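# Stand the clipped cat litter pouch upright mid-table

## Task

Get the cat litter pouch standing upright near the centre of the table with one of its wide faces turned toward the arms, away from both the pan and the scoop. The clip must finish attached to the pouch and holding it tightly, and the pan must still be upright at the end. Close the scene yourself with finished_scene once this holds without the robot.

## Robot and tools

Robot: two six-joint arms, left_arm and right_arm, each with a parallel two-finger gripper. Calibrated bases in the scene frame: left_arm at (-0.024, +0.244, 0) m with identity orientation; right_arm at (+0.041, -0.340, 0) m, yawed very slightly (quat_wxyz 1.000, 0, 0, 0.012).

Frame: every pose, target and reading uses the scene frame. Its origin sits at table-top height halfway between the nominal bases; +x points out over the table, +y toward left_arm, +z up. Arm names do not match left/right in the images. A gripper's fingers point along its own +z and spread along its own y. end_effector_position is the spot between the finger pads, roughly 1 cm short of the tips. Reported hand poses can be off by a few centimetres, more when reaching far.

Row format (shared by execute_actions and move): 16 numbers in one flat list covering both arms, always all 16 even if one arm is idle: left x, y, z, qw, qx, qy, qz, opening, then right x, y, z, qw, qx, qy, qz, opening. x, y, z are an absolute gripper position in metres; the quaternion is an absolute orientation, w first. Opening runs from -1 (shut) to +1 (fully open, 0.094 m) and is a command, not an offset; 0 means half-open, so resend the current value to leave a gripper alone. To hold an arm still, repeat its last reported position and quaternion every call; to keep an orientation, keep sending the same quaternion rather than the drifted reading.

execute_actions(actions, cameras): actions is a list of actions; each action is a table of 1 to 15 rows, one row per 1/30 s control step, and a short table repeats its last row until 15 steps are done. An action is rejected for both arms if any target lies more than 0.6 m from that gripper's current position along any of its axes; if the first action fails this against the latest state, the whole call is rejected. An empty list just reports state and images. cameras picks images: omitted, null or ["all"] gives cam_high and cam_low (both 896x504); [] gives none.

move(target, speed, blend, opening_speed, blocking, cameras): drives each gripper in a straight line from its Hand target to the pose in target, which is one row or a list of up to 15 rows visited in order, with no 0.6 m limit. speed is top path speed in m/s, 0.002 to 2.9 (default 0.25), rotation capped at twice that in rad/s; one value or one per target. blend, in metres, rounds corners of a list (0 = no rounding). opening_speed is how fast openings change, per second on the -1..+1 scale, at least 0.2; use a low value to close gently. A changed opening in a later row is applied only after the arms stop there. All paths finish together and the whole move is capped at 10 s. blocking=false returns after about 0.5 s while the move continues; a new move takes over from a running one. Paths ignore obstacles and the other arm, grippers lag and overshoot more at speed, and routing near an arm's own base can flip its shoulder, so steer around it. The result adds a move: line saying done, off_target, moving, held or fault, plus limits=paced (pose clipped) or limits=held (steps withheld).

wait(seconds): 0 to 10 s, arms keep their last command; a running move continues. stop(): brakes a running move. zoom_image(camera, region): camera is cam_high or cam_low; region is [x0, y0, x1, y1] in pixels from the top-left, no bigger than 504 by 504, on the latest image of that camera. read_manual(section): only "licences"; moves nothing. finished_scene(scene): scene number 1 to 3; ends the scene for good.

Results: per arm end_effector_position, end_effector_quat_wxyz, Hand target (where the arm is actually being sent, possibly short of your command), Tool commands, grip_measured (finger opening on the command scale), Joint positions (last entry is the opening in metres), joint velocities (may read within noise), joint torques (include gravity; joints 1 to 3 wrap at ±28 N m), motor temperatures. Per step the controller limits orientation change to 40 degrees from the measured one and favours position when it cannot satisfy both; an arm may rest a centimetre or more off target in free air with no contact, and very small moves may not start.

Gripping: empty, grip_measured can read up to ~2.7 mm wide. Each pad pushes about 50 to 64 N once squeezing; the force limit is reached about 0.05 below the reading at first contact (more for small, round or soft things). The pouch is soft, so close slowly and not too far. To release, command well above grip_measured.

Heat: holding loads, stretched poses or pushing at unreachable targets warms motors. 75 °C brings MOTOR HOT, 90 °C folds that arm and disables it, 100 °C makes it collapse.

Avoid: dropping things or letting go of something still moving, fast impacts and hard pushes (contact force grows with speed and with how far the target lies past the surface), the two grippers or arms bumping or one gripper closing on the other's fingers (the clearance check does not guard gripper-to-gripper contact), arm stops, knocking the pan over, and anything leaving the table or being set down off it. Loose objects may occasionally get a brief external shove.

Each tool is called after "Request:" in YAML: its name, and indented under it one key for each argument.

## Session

Request:
execute_actions:
  actions: []

Request:
zoom_image:
  camera: "cam_high"
  region: [370, 170, 590, 330]

Request:
zoom_image:
  camera: "cam_low"
  region: [400, 150, 680, 310]

Scene clock: 0.00 s.
left_arm: end_effector_position=(+0.3753, +0.2803, +0.1187) grip_measured=+1.000 end_effector_quat_wxyz=(+0.608, -0.085, +0.784, +0.097) | right_arm: end_effector_position=(+0.4303, -0.3612, +0.1128) grip_measured=+1.000 end_effector_quat_wxyz=(+0.600, +0.083, +0.792, -0.075)
Joint positions: left_arm=[-0.044 1.55 0.377 0.916 -0.3 -0.028 0.094] | right_arm=[0.05 1.509 0.343 0.881 0.291 0.063 0.094]
Joint velocities: within noise
Joint torques (N m): no reading
Motor temperatures (°C): left_arm=[28 29 32 29 28 30 28] | right_arm=[27 33 30 27 26 27 28]
Heat: left arm: 32 °C; right arm: 33 °C.
Hand target: left_arm +0.3767, +0.2804, +0.1227; +0.611, -0.087, +0.781, +0.096 | right_arm +0.4308, -0.3615, +0.1141; +0.600, +0.083, +0.792, -0.076
Tool commands: left_gripper/opening=+1.0 right_gripper/opening=+1.0

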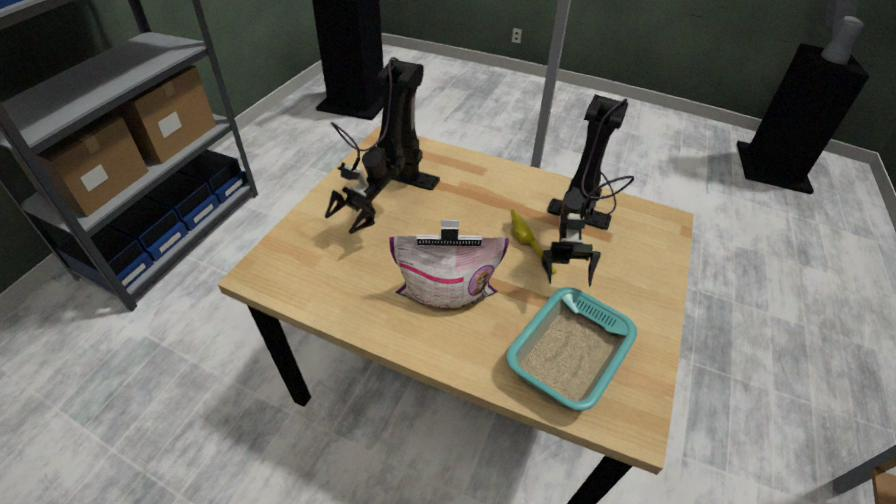

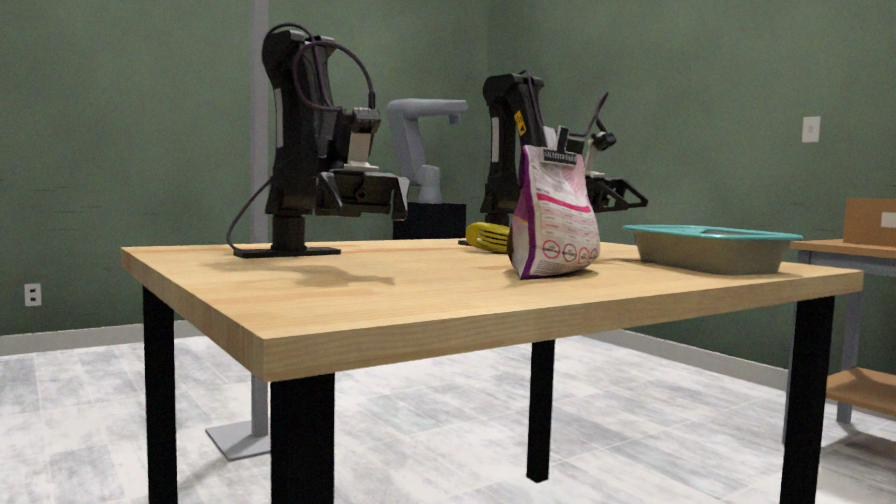

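Scaled by 2.291.

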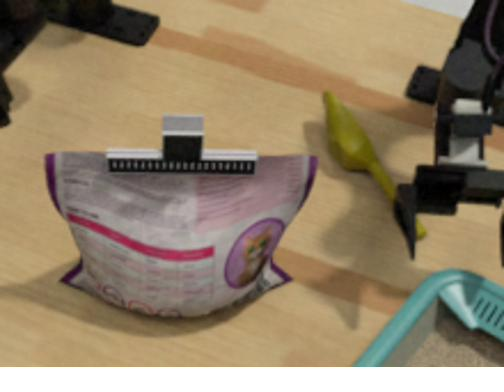

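Scaled by 1.800.

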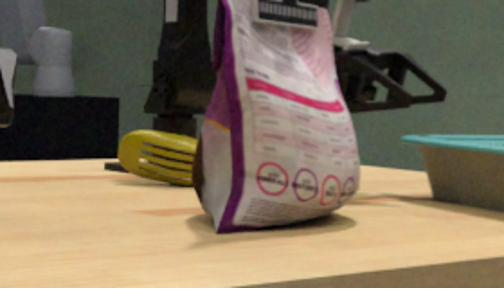

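Request:
move:
  target:
    - [0.370, 0.20, 0.25, 0.1101,0.5327,0.8362,-0.0701, 0.6, 0.44, -0.28, 0.25, 0,0.5373,0.8434,0, 0.6]
    - [0.385, 0.088, 0.275, 0.1101,0.5327,0.8362,-0.0701, 0.6, 0.477, -0.125, 0.265, 0,0.5373,0.8434,0, 0.6]
  speed: 0.35
  blend: 0.05

Request:
zoom_image:
  camera: "cam_high"
  region: [350, 150, 570, 310]

Request:
zoom_image:
  camera: "cam_low"
  region: [460, 90, 660, 290]

Scene clock: 5.03 s.
left_arm: end_effector_position=(+0.3819, +0.0867, +0.2760) grip_measured=+0.601 end_effector_quat_wxyz=(+0.209, +0.522, +0.825, -0.049) | right_arm: end_effector_position=(+0.4748, -0.1220, +0.2660) grip_measured=+0.602 end_effector_quat_wxyz=(+0.118, +0.519, +0.823, +0.197)
Joint positions: left_arm=[-0.289 2.034 2.422 -1.574 0.204 0.8 0.075] | right_arm=[0.438 2.213 2.651 -1.546 -0.003 1.588 0.075]
Joint torques (N m): left_arm=[0.35 -7.6 7.9 0.92 0.11 -0.07] | right_arm=[-0.65 -9.57 7.31 0.83 -0.03 -0.02]
Heat: left arm: 34 °C; right arm: 34 °C.
Hand target: left_arm +0.3847, +0.0880, +0.2744; +0.206, +0.518, +0.829, -0.050 | right_arm +0.4766, -0.1252, +0.2644; +0.118, +0.523, +0.822, +0.193
Off the commanded pose: left_arm 0.003 m, 12 deg | right_arm 0.004 m, 27 deg.
joint sent to its limit (left arm) — joint 4 (wrist pitch), lower limit. The joint targets are off in orientation, not in position.
joint sent to its limit (right arm) — joint 4 (wrist pitch), lower limit. The joint targets are off in orientation, not in position.
move: off_target (left_arm, right_arm)

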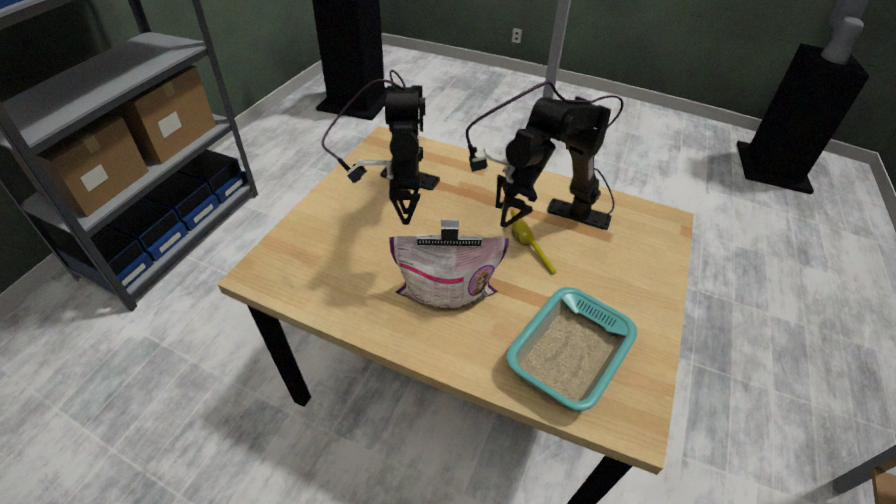

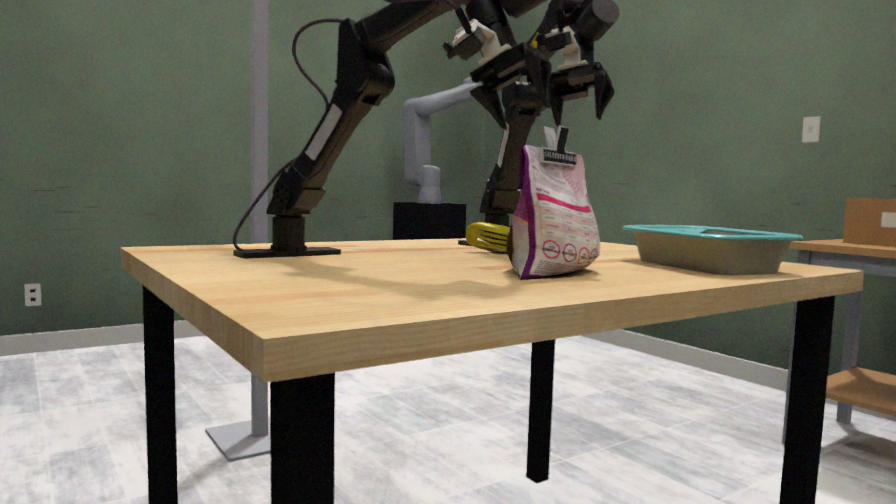

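Scaled by 2.291.

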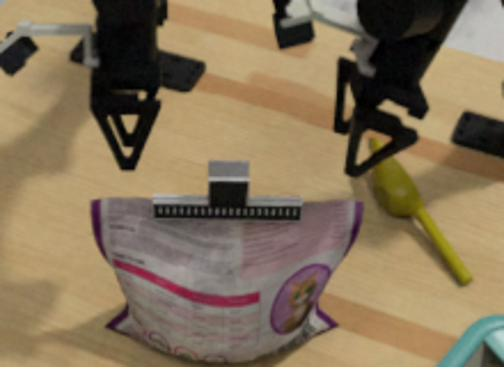

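Scaled by 2.520.

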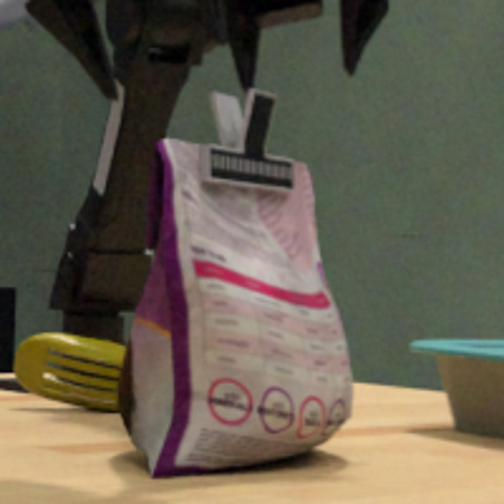

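Request:
move:
  target:
    - [0.385, 0.088, 0.215, 0.1101,0.5327,0.8362,-0.0701, 0.6, 0.477, -0.125, 0.215, 0,0.5373,0.8434,0, 0.6]
  speed: 0.15

Request:
zoom_image:
  camera: "cam_high"
  region: [350, 150, 570, 310]

Request:
zoom_image:
  camera: "cam_low"
  region: [460, 60, 660, 260]

Scene clock: 7.33 s.
left_arm: end_effector_position=(+0.3861, +0.0870, +0.2259) grip_measured=+0.601 end_effector_quat_wxyz=(+0.143, +0.530, +0.834, -0.062) | right_arm: end_effector_position=(+0.4771, -0.1205, +0.2316) grip_measured=+0.602 end_effector_quat_wxyz=(+0.095, +0.525, +0.831, +0.161)
Joint positions: left_arm=[-0.289 2.112 2.362 -1.576 0.196 0.819 0.075] | right_arm=[0.438 2.259 2.609 -1.546 -0.005 1.589 0.075]
Joint torques (N m): left_arm=[0.16 -8.14 5.19 0.75 0.15 0.06] | right_arm=[-0.83 -9.4 4.72 0.65 -0.04 -0.03]
Heat: left arm: 34 °C; right arm: 35 °C.
Hand target: left_arm +0.3846, +0.0880, +0.2149; +0.125, +0.531, +0.836, -0.067 | right_arm +0.4764, -0.1253, +0.2149; +0.082, +0.531, +0.832, +0.137
Off the commanded pose: left_arm 0.011 m, 4 deg | right_arm 0.017 m, 21 deg.
joint sent to its limit (left arm) — joint 4 (wrist pitch), lower limit. The joint targets still meet the commanded pose.
joint sent to its limit (right arm) — joint 4 (wrist pitch), lower limit. The joint targets are off in orientation, not in position.
move: off_target (left_arm, right_arm)

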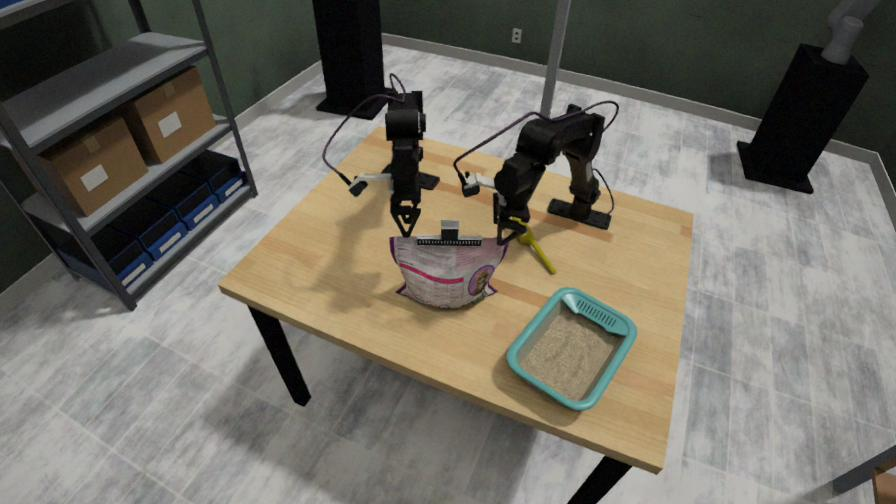

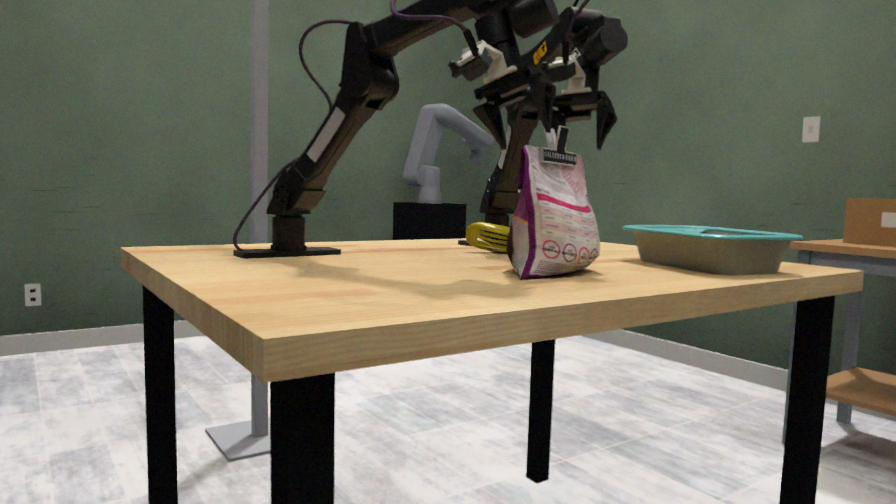

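Scaled by 2.291.

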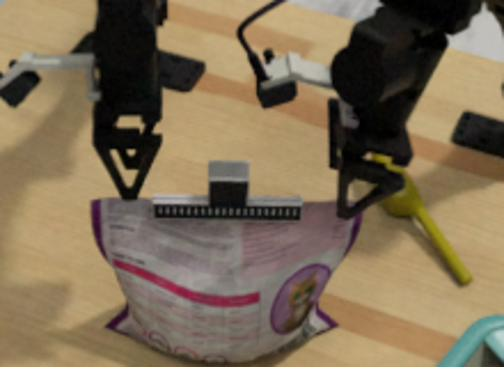

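Scaled by 2.520.

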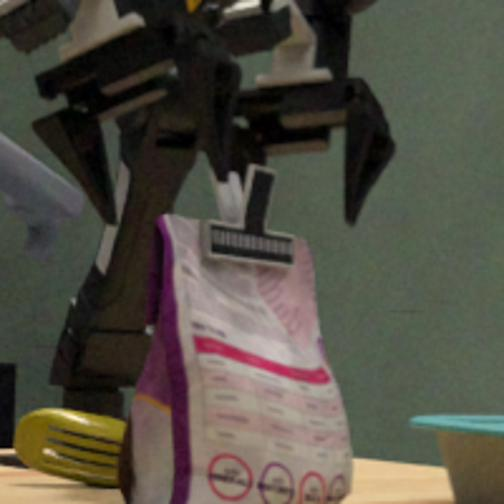

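Request:
move:
  target:
    - [0.385, 0.088, 0.166, 0.1101,0.5327,0.8362,-0.0701, 0.6, 0.477, -0.125, 0.162, 0,0.5373,0.8434,0, 0.6]
  speed: 0.12

Request:
zoom_image:
  camera: "cam_high"
  region: [350, 150, 570, 310]

Request:
zoom_image:
  camera: "cam_low"
  region: [460, 60, 660, 260]

Scene clock: 9.50 s.
left_arm: end_effector_position=(+0.3856, +0.0876, +0.1547) grip_measured=+0.601 end_effector_quat_wxyz=(+0.093, +0.530, +0.839, -0.074) | right_arm: end_effector_position=(+0.4789, -0.1196, +0.1783) grip_measured=+0.602 end_effector_quat_wxyz=(+0.061, +0.530, +0.839, +0.105)
Joint positions: left_arm=[-0.289 2.112 2.082 -1.399 0.193 0.824 0.075] | right_arm=[0.438 2.343 2.561 -1.546 -0.005 1.589 0.075]
Joint torques (N m): left_arm=[0.31 -12.72 5.39 0.8 0.11 0.09] | right_arm=[-0.59 -10.26 4.46 0.43 -0.02 0]
Heat: left arm: 34 °C; right arm: 35 °C.
Hand target: left_arm +0.3849, +0.0880, +0.1659; +0.110, +0.533, +0.836, -0.070 | right_arm +0.4764, -0.1253, +0.1620; +0.049, +0.535, +0.840, +0.081
Off the commanded pose: left_arm 0.011 m, 2 deg | right_arm 0.017 m, 14 deg.
joint sent to its limit (right arm) — joint 4 (wrist pitch), lower limit. The joint targets are off in orientation, not in position.
move: off_target (left_arm, right_arm)

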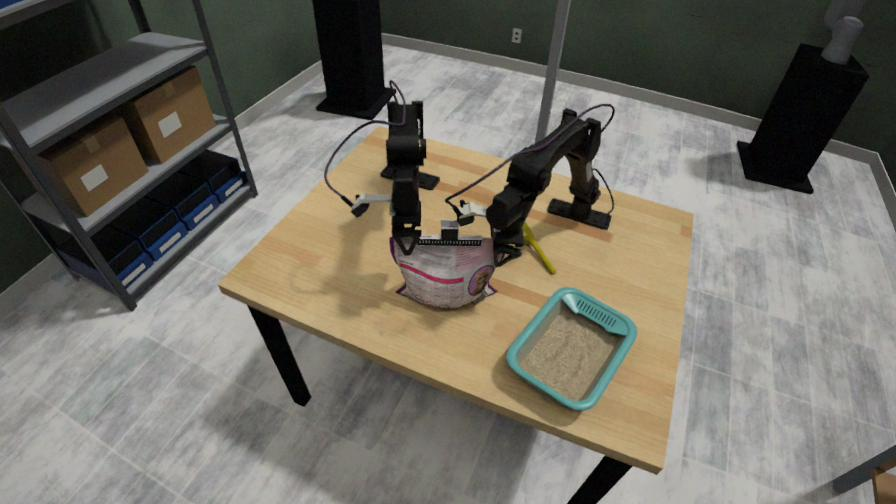

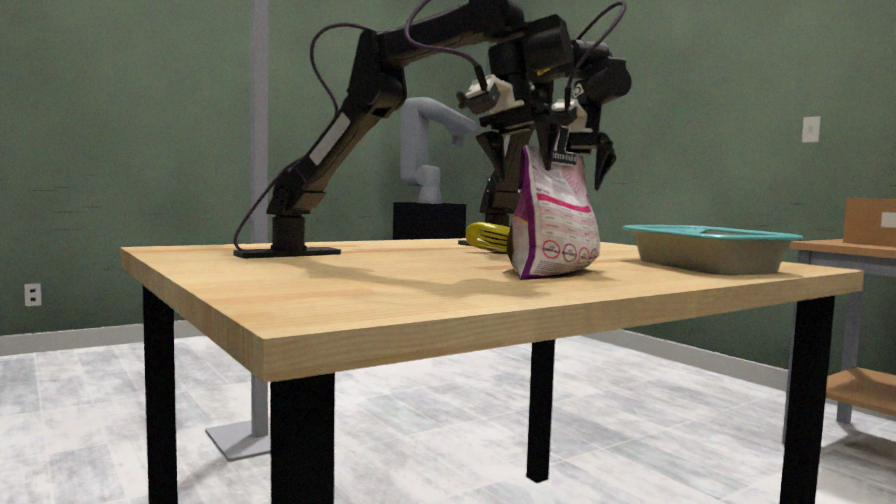

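Scaled by 2.291.

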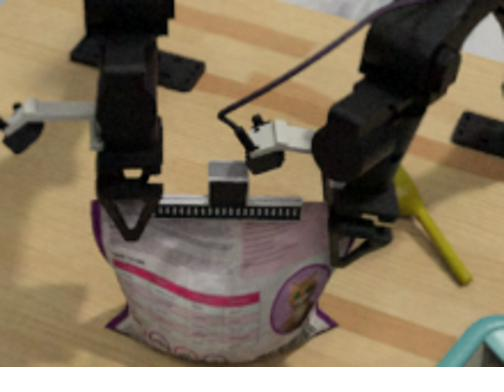

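Scaled by 2.520.

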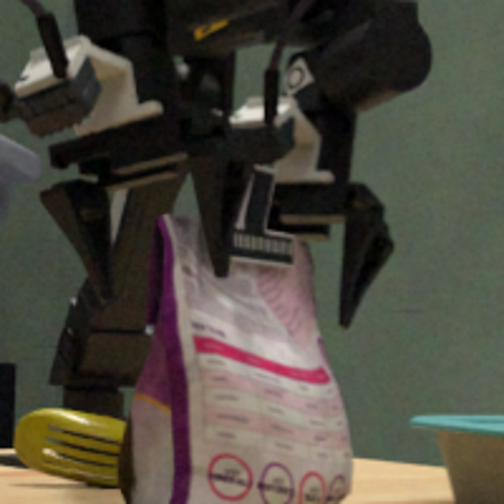

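Request:
move:
  target:
    - [0.383, 0.088, 0.178, 0.1101,0.5327,0.8362,-0.0701, 0.6, 0.476, -0.124, 0.168, 0,0.5373,0.8434,0, 0.6]
    - [0.383, 0.088, 0.178, 0.1101,0.5327,0.8362,-0.0701, -1, 0.476, -0.124, 0.168, 0,0.5373,0.8434,0, -1]
  speed: 0.1
  opening_speed: 0.6

Request:
zoom_image:
  camera: "cam_high"
  region: [350, 150, 570, 310]

Request:
zoom_image:
  camera: "cam_low"
  region: [460, 60, 660, 260]

Scene clock: 13.97 s.
left_arm: end_effector_position=(+0.3821, +0.0895, +0.1578) grip_measured=-0.989 end_effector_quat_wxyz=(+0.087, +0.530, +0.840, -0.074) | right_arm: end_effector_position=(+0.4802, -0.1188, +0.1787) grip_measured=-0.973 end_effector_quat_wxyz=(+0.062, +0.530, +0.839, +0.108)
Joint positions: left_arm=[-0.289 2.112 2.097 -1.426 0.189 0.825 0.001] | right_arm=[0.438 2.343 2.561 -1.539 -0.006 1.59 0.001]
Joint torques (N m): left_arm=[0.06 -12.45 8.58 0.53 0.14 0] | right_arm=[-0.28 -10.96 4.68 0.4 0.02 -0.01]
Motor temperatures (°C): left_arm=[28 35 35 30 28 30 28] | right_arm=[27 38 32 28 26 27 28]
Heat: left arm: 35 °C; right arm: 38 °C.
Hand target: left_arm +0.3826, +0.0881, +0.1778; +0.110, +0.533, +0.836, -0.070 | right_arm +0.4756, -0.1242, +0.1679; +0.052, +0.535, +0.839, +0.087
Off the commanded pose: left_arm 0.020 m, 3 deg | right_arm 0.013 m, 14 deg.
joint sent to its limit (right arm) — joint 4 (wrist pitch), lower limit. The joint targets are off in orientation, not in position.
move: off_target (left_arm, right_arm); target 2's new opening was sent with right_arm's hand 0.012 m and 14 deg from that target

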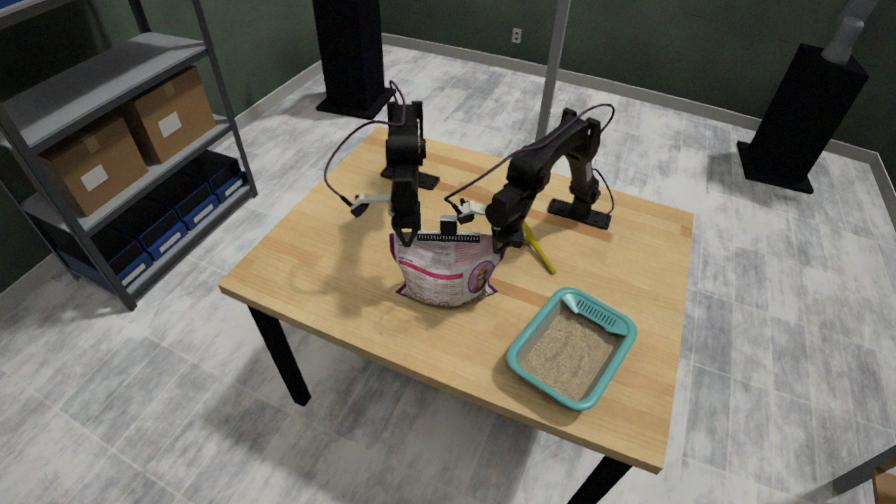

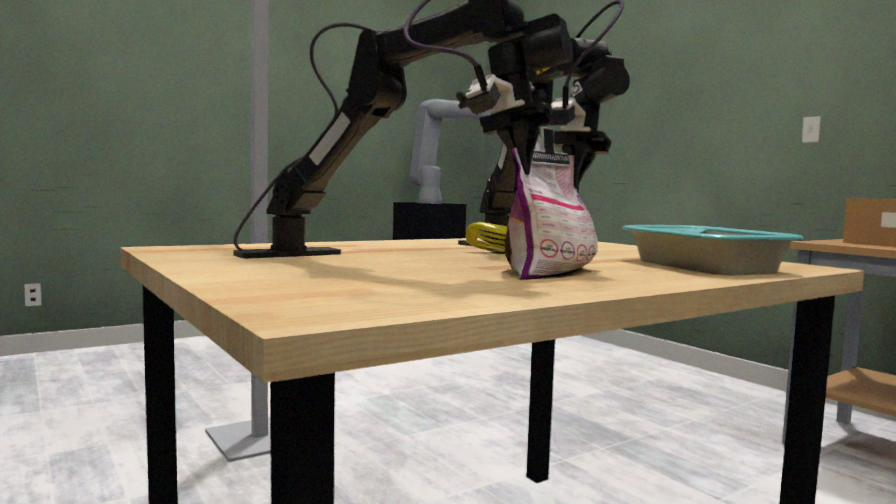

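Scaled by 2.291.

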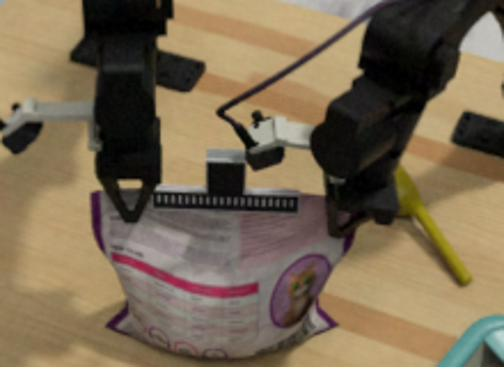

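Scaled by 2.520.

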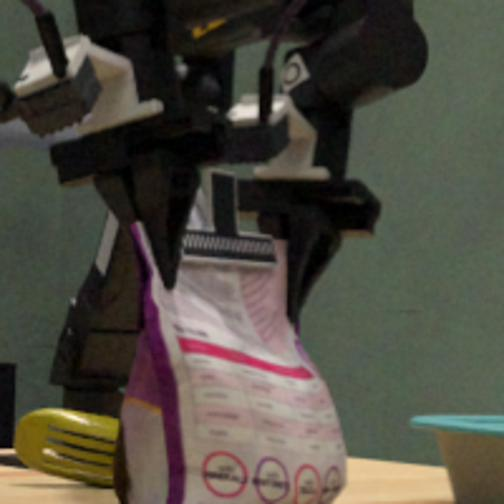

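Request:
zoom_image:
  camera: "cam_high"
  region: [470, 210, 530, 270]

Request:
zoom_image:
  camera: "cam_low"
  region: [550, 120, 620, 210]

Scaled by 8.400.

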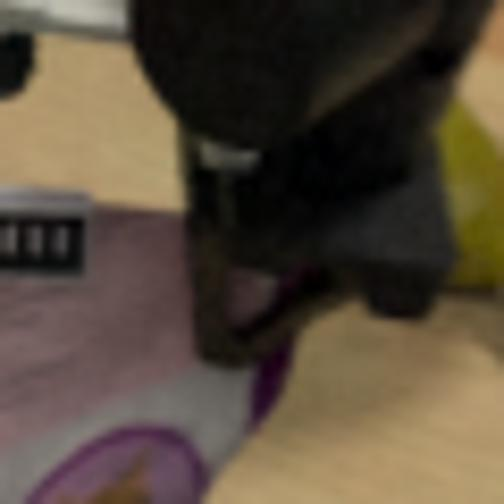

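Scaled by 5.600.

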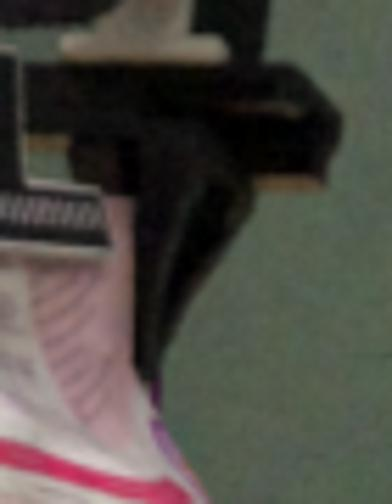

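Request:
move:
  target:
    - [0.380, 0.0895, 0.190, 0.1101,0.5327,0.8362,-0.0701, -1, 0.478, -0.1188, 0.212, 0.062,0.530,0.839,0.108, -1]
    - [0.372, 0.088, 0.212, 0.1101,0.5327,0.8362,-0.0701, -1, 0.470, -0.120, 0.232, 0.062,0.530,0.839,0.108, -1]
  speed: 0.06

Request:
zoom_image:
  camera: "cam_high"
  region: [350, 150, 570, 310]

Request:
zoom_image:
  camera: "cam_low"
  region: [460, 90, 660, 290]

Scene clock: 16.23 s.
left_arm: end_effector_position=(+0.3678, +0.0955, +0.1872) grip_measured=-0.989 end_effector_quat_wxyz=(+0.072, +0.531, +0.841, -0.068) | right_arm: end_effector_position=(+0.4673, -0.1167, +0.1985) grip_measured=-0.975 end_effector_quat_wxyz=(+0.052, +0.529, +0.838, +0.122)
Joint positions: left_arm=[-0.293 2.112 2.224 -1.579 0.17 0.825 0.001] | right_arm=[0.442 2.304 2.576 -1.579 -0.037 1.598 0.001]
Joint torques (N m): left_arm=[-0.27 -11.7 10.67 0.58 0.35 -0.06] | right_arm=[0.31 -16.35 6.84 0.81 0.26 -0.03]
Heat: left arm: 36 °C; right arm: 40 °C.
Hand target: left_arm +0.3709, +0.0884, +0.2119; +0.111, +0.533, +0.836, -0.070 | right_arm +0.4693, -0.1203, +0.2309; +0.087, +0.527, +0.831, +0.153
Off the commanded pose: left_arm 0.026 m, 4 deg | right_arm 0.034 m, 2 deg.
joint read past its limit (right arm) — joint 4 (wrist pitch), lower limit.
joint sent to its limit (right arm) — joint 4 (wrist pitch), lower limit. The joint targets are off in orientation, not in position.
move: off_target (left_arm, right_arm)

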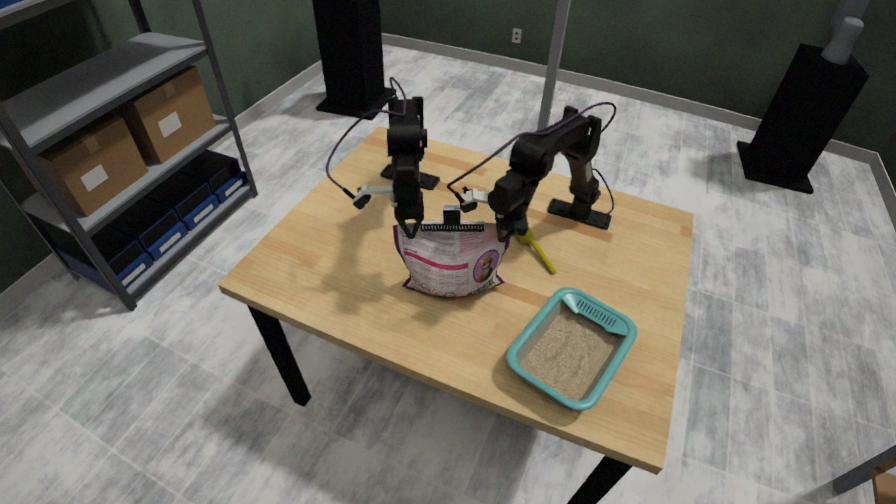

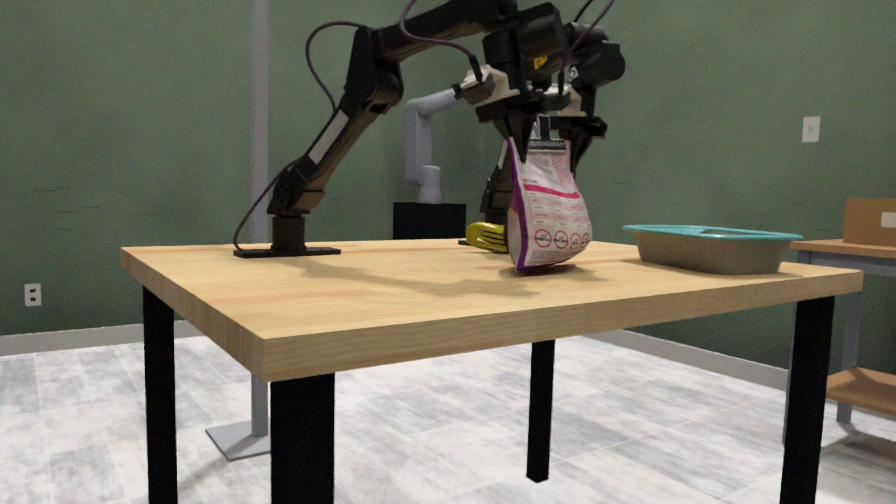

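Scaled by 2.291.

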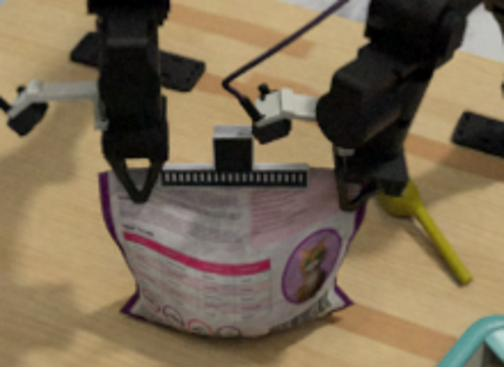

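Scaled by 2.520.

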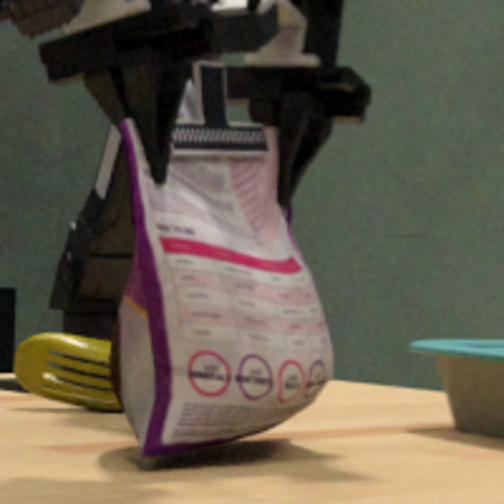

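Request:
move:
  target:
    - [0.338, 0.107, 0.214, 0.1021,0.6171,0.7759,-0.0812, -1, 0.396, -0.117, 0.240, 0.0525,0.5995,0.7956,0.0696, -1]
    - [0.303, 0.120, 0.214, 0.0939,0.6887,0.7131,-0.0907, -1, 0.313, -0.108, 0.238, 0.0561,0.6404,0.7631,0.0668, -1]
  speed: 0.09
  blend: 0.02

Request:
zoom_image:
  camera: "cam_high"
  region: [370, 140, 590, 300]

Request:
zoom_image:
  camera: "cam_low"
  region: [430, 90, 630, 290]

Scene clock: 19.63 s.
left_arm: end_effector_position=(+0.3073, +0.1203, +0.1938) grip_measured=-0.989 end_effector_quat_wxyz=(+0.064, +0.690, +0.715, -0.092) | right_arm: end_effector_position=(+0.3169, -0.1041, +0.2170) grip_measured=-0.976 end_effector_quat_wxyz=(+0.040, +0.630, +0.773, +0.062)
Joint positions: left_arm=[-0.248 1.895 1.931 -1.586 0.225 1.284 0.001] | right_arm=[0.71 1.856 1.985 -1.565 0.06 2.096 0.001]
Joint torques (N m): left_arm=[0.73 -12.46 6.04 0.41 0.41 0.03] | right_arm=[0.58 -12.75 5.71 0.48 0.15 -0.02]
Heat: left arm: 38 °C; right arm: 42 °C.
Hand target: left_arm +0.3031, +0.1198, +0.2133; +0.096, +0.689, +0.713, -0.089 | right_arm +0.3133, -0.1082, +0.2368; +0.053, +0.627, +0.772, +0.091
Off the commanded pose: left_arm 0.021 m, 3 deg | right_arm 0.022 m, 3 deg.
joint read past its limit (left arm) — joint 4 (wrist pitch), lower limit.
joint read past its limit (right arm) — joint 4 (wrist pitch), lower limit.
joint sent to its limit (left arm) — joint 4 (wrist pitch), lower limit. The joint targets still meet the commanded pose.
joint sent to its limit (right arm) — joint 4 (wrist pitch), lower limit; joint 6 (wrist roll), upper limit. The joint targets are off in orientation, not in position.
move: off_target (left_arm, right_arm)

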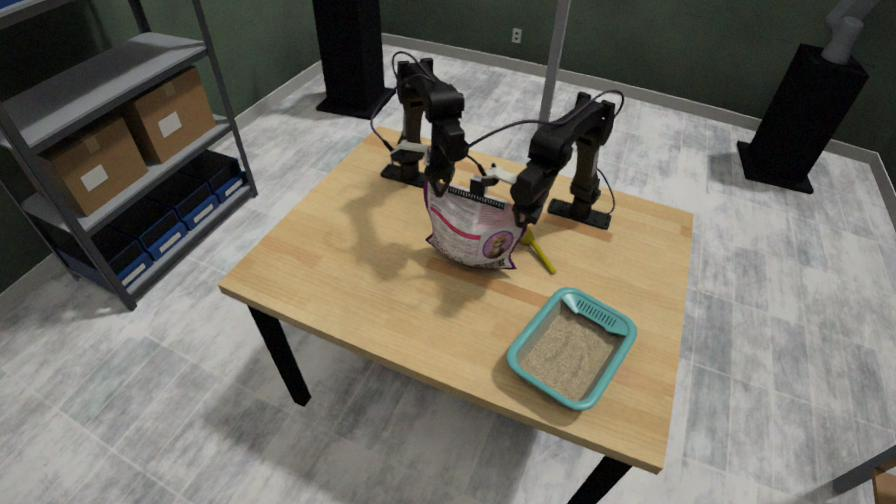

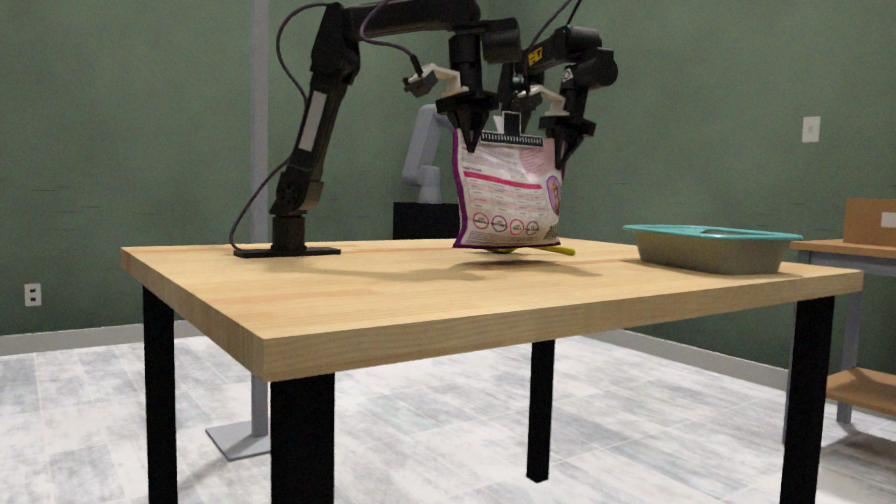

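Scaled by 2.291.

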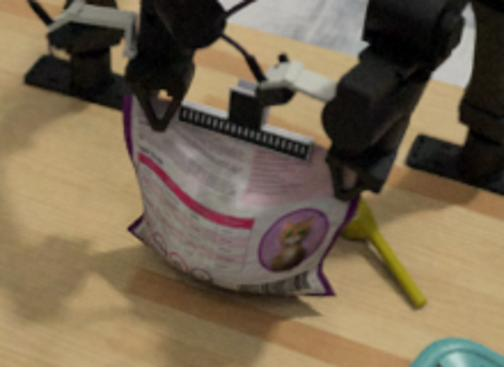

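Scaled by 2.520.

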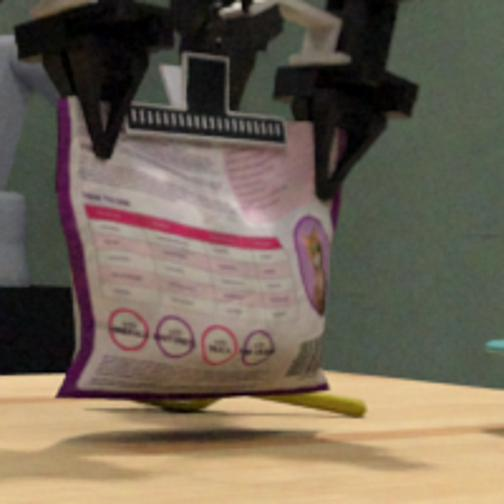

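Request:
move:
  target:
    - [0.285, 0.122, 0.200, 0.0939,0.6887,0.7131,-0.0907, -1, 0.293, -0.108, 0.224, 0.0561,0.6404,0.7631,0.0668, -1]
    - [0.285, 0.122, 0.176, 0.0939,0.6887,0.7131,-0.0907, -1, 0.293, -0.108, 0.200, 0.0561,0.6404,0.7631,0.0668, -1]
  speed: 0.05

Request:
zoom_image:
  camera: "cam_high"
  region: [370, 140, 590, 300]

Request:
zoom_image:
  camera: "cam_low"
  region: [430, 90, 630, 290]

Scene clock: 21.50 s.
left_arm: end_effector_position=(+0.2835, +0.1234, +0.1624) grip_measured=-0.989 end_effector_quat_wxyz=(+0.066, +0.689, +0.715, -0.101) | right_arm: end_effector_position=(+0.2971, -0.1017, +0.1855) grip_measured=-0.976 end_effector_quat_wxyz=(+0.028, +0.617, +0.785, +0.054)
Joint positions: left_arm=[-0.248 1.776 1.65 -1.43 0.241 1.284 0.001] | right_arm=[0.743 1.781 1.762 -1.436 0.041 2.096 0.001]
Joint torques (N m): left_arm=[0.17 -10.69 6.01 0.62 0.25 -0.04] | right_arm=[0.38 -11.6 5.56 0.25 0.17 -0.02]
Heat: left arm: 38 °C; right arm: 42 °C.
Hand target: left_arm +0.2847, +0.1220, +0.1760; +0.094, +0.689, +0.713, -0.091 | right_arm +0.2934, -0.1083, +0.1996; +0.041, +0.615, +0.784, +0.069
Off the commanded pose: left_arm 0.014 m, 3 deg | right_arm 0.016 m, 5 deg.
joint sent to its limit (right arm) — joint 6 (wrist roll), upper limit. The joint targets are off in orientation, not in position.
move: off_target (left_arm, right_arm)

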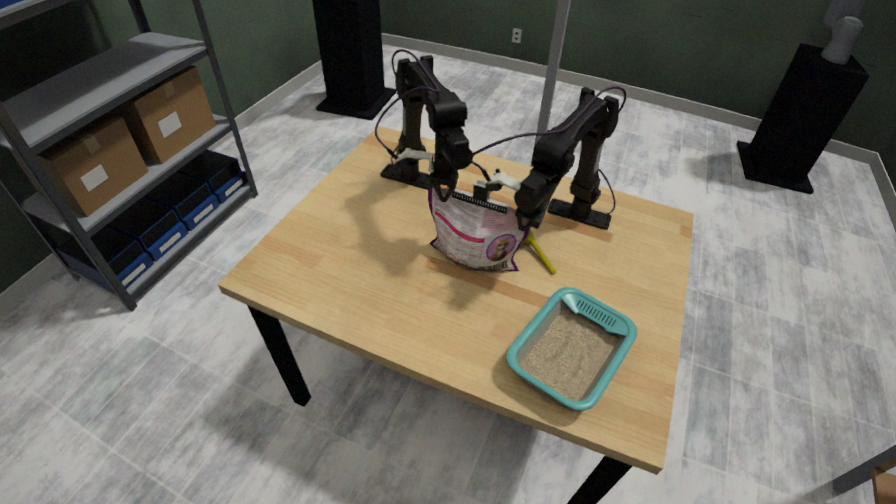

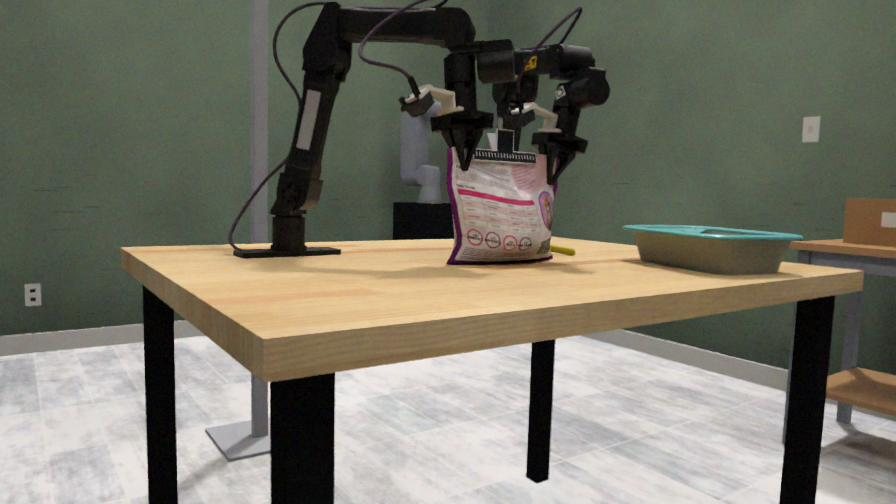

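Scaled by 2.291.

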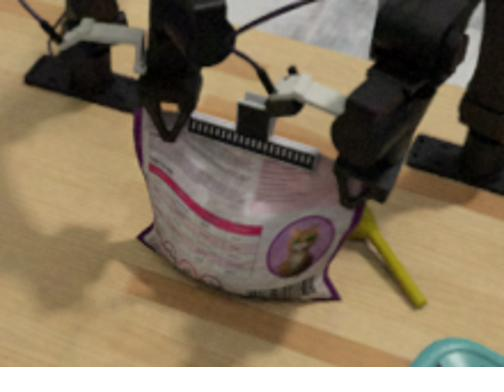

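Scaled by 2.520.

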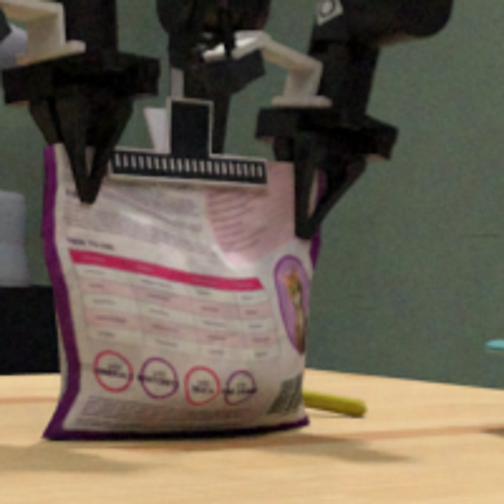

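Request:
move:
  target:
    - [0.287, 0.122, 0.171, 0.0939,0.6887,0.7131,-0.0907, -1, 0.295, -0.107, 0.190, 0.0561,0.6404,0.7631,0.0668, -1]
  speed: 0.04

Request:
zoom_image:
  camera: "cam_high"
  region: [410, 150, 550, 290]

Request:
zoom_image:
  camera: "cam_low"
  region: [430, 90, 630, 290]

Scene clock: 22.93 s.
left_arm: end_effector_position=(+0.2860, +0.1228, +0.1606) grip_measured=-0.989 end_effector_quat_wxyz=(+0.070, +0.689, +0.714, -0.098) | right_arm: end_effector_position=(+0.2992, -0.1020, +0.1821) grip_measured=-0.976 end_effector_quat_wxyz=(+0.034, +0.617, +0.784, +0.062)
Joint positions: left_arm=[-0.248 1.776 1.642 -1.413 0.241 1.284 0.001] | right_arm=[0.743 1.766 1.728 -1.401 0.051 2.096 0.001]
Joint torques (N m): left_arm=[0.21 -10.4 5.53 0.64 0.24 0.02] | right_arm=[0.2 -10.33 4.82 0.33 0.1 -0.02]
Motor temperatures (°C): left_arm=[28 38 35 30 28 30 28] | right_arm=[27 43 33 28 26 27 28]
Heat: left arm: 38 °C; right arm: 43 °C.
Hand target: left_arm +0.2868, +0.1220, +0.1710; +0.093, +0.689, +0.713, -0.091 | right_arm +0.2954, -0.1072, +0.1897; +0.041, +0.616, +0.784, +0.069
Off the commanded pose: left_arm 0.011 m, 3 deg | right_arm 0.010 m, 4 deg.
joint sent to its limit (right arm) — joint 6 (wrist roll), upper limit. The joint targets are off in orientation, not in position.
move: off_target (left_arm, right_arm)

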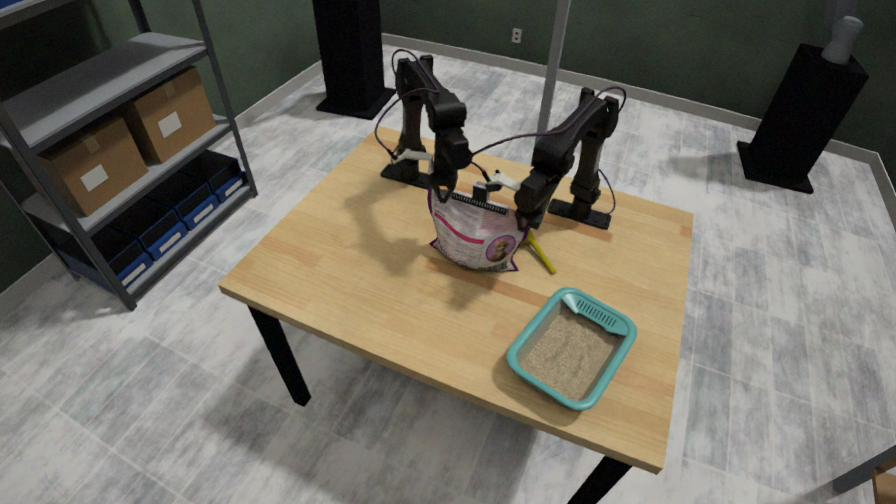

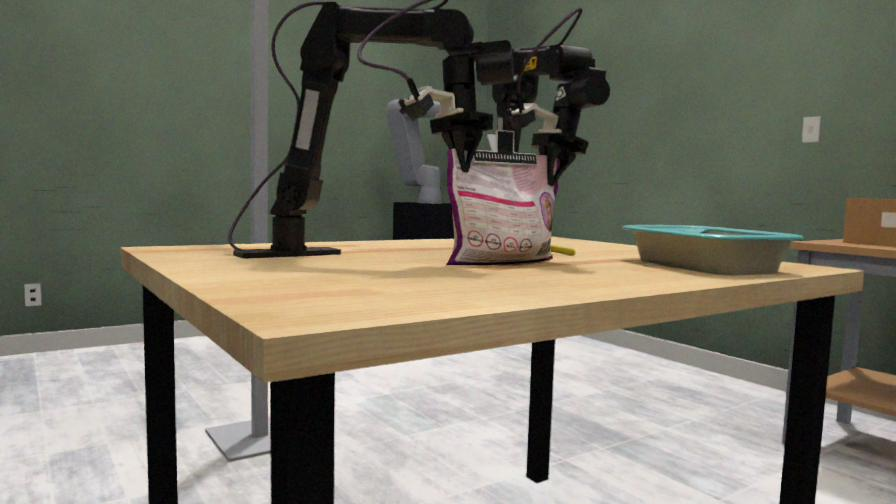

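Scaled by 3.600.

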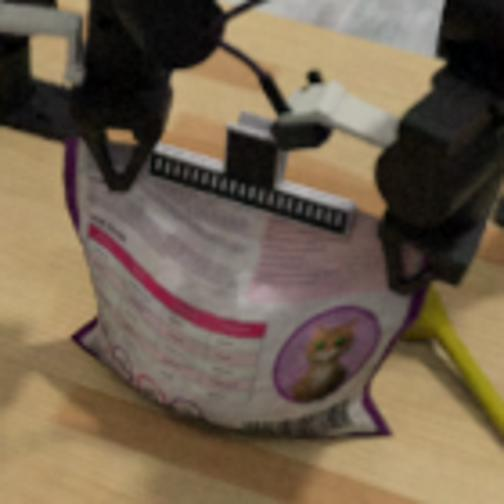

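Scaled by 2.520.

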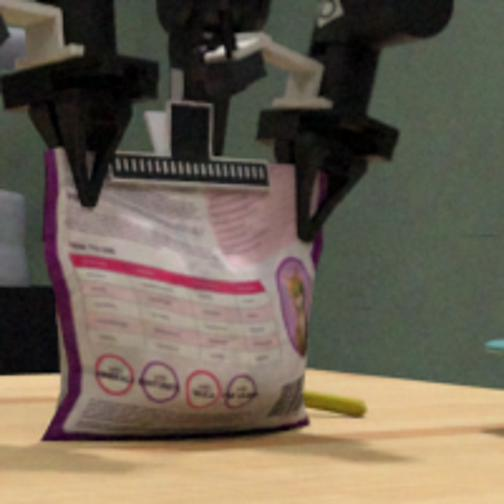

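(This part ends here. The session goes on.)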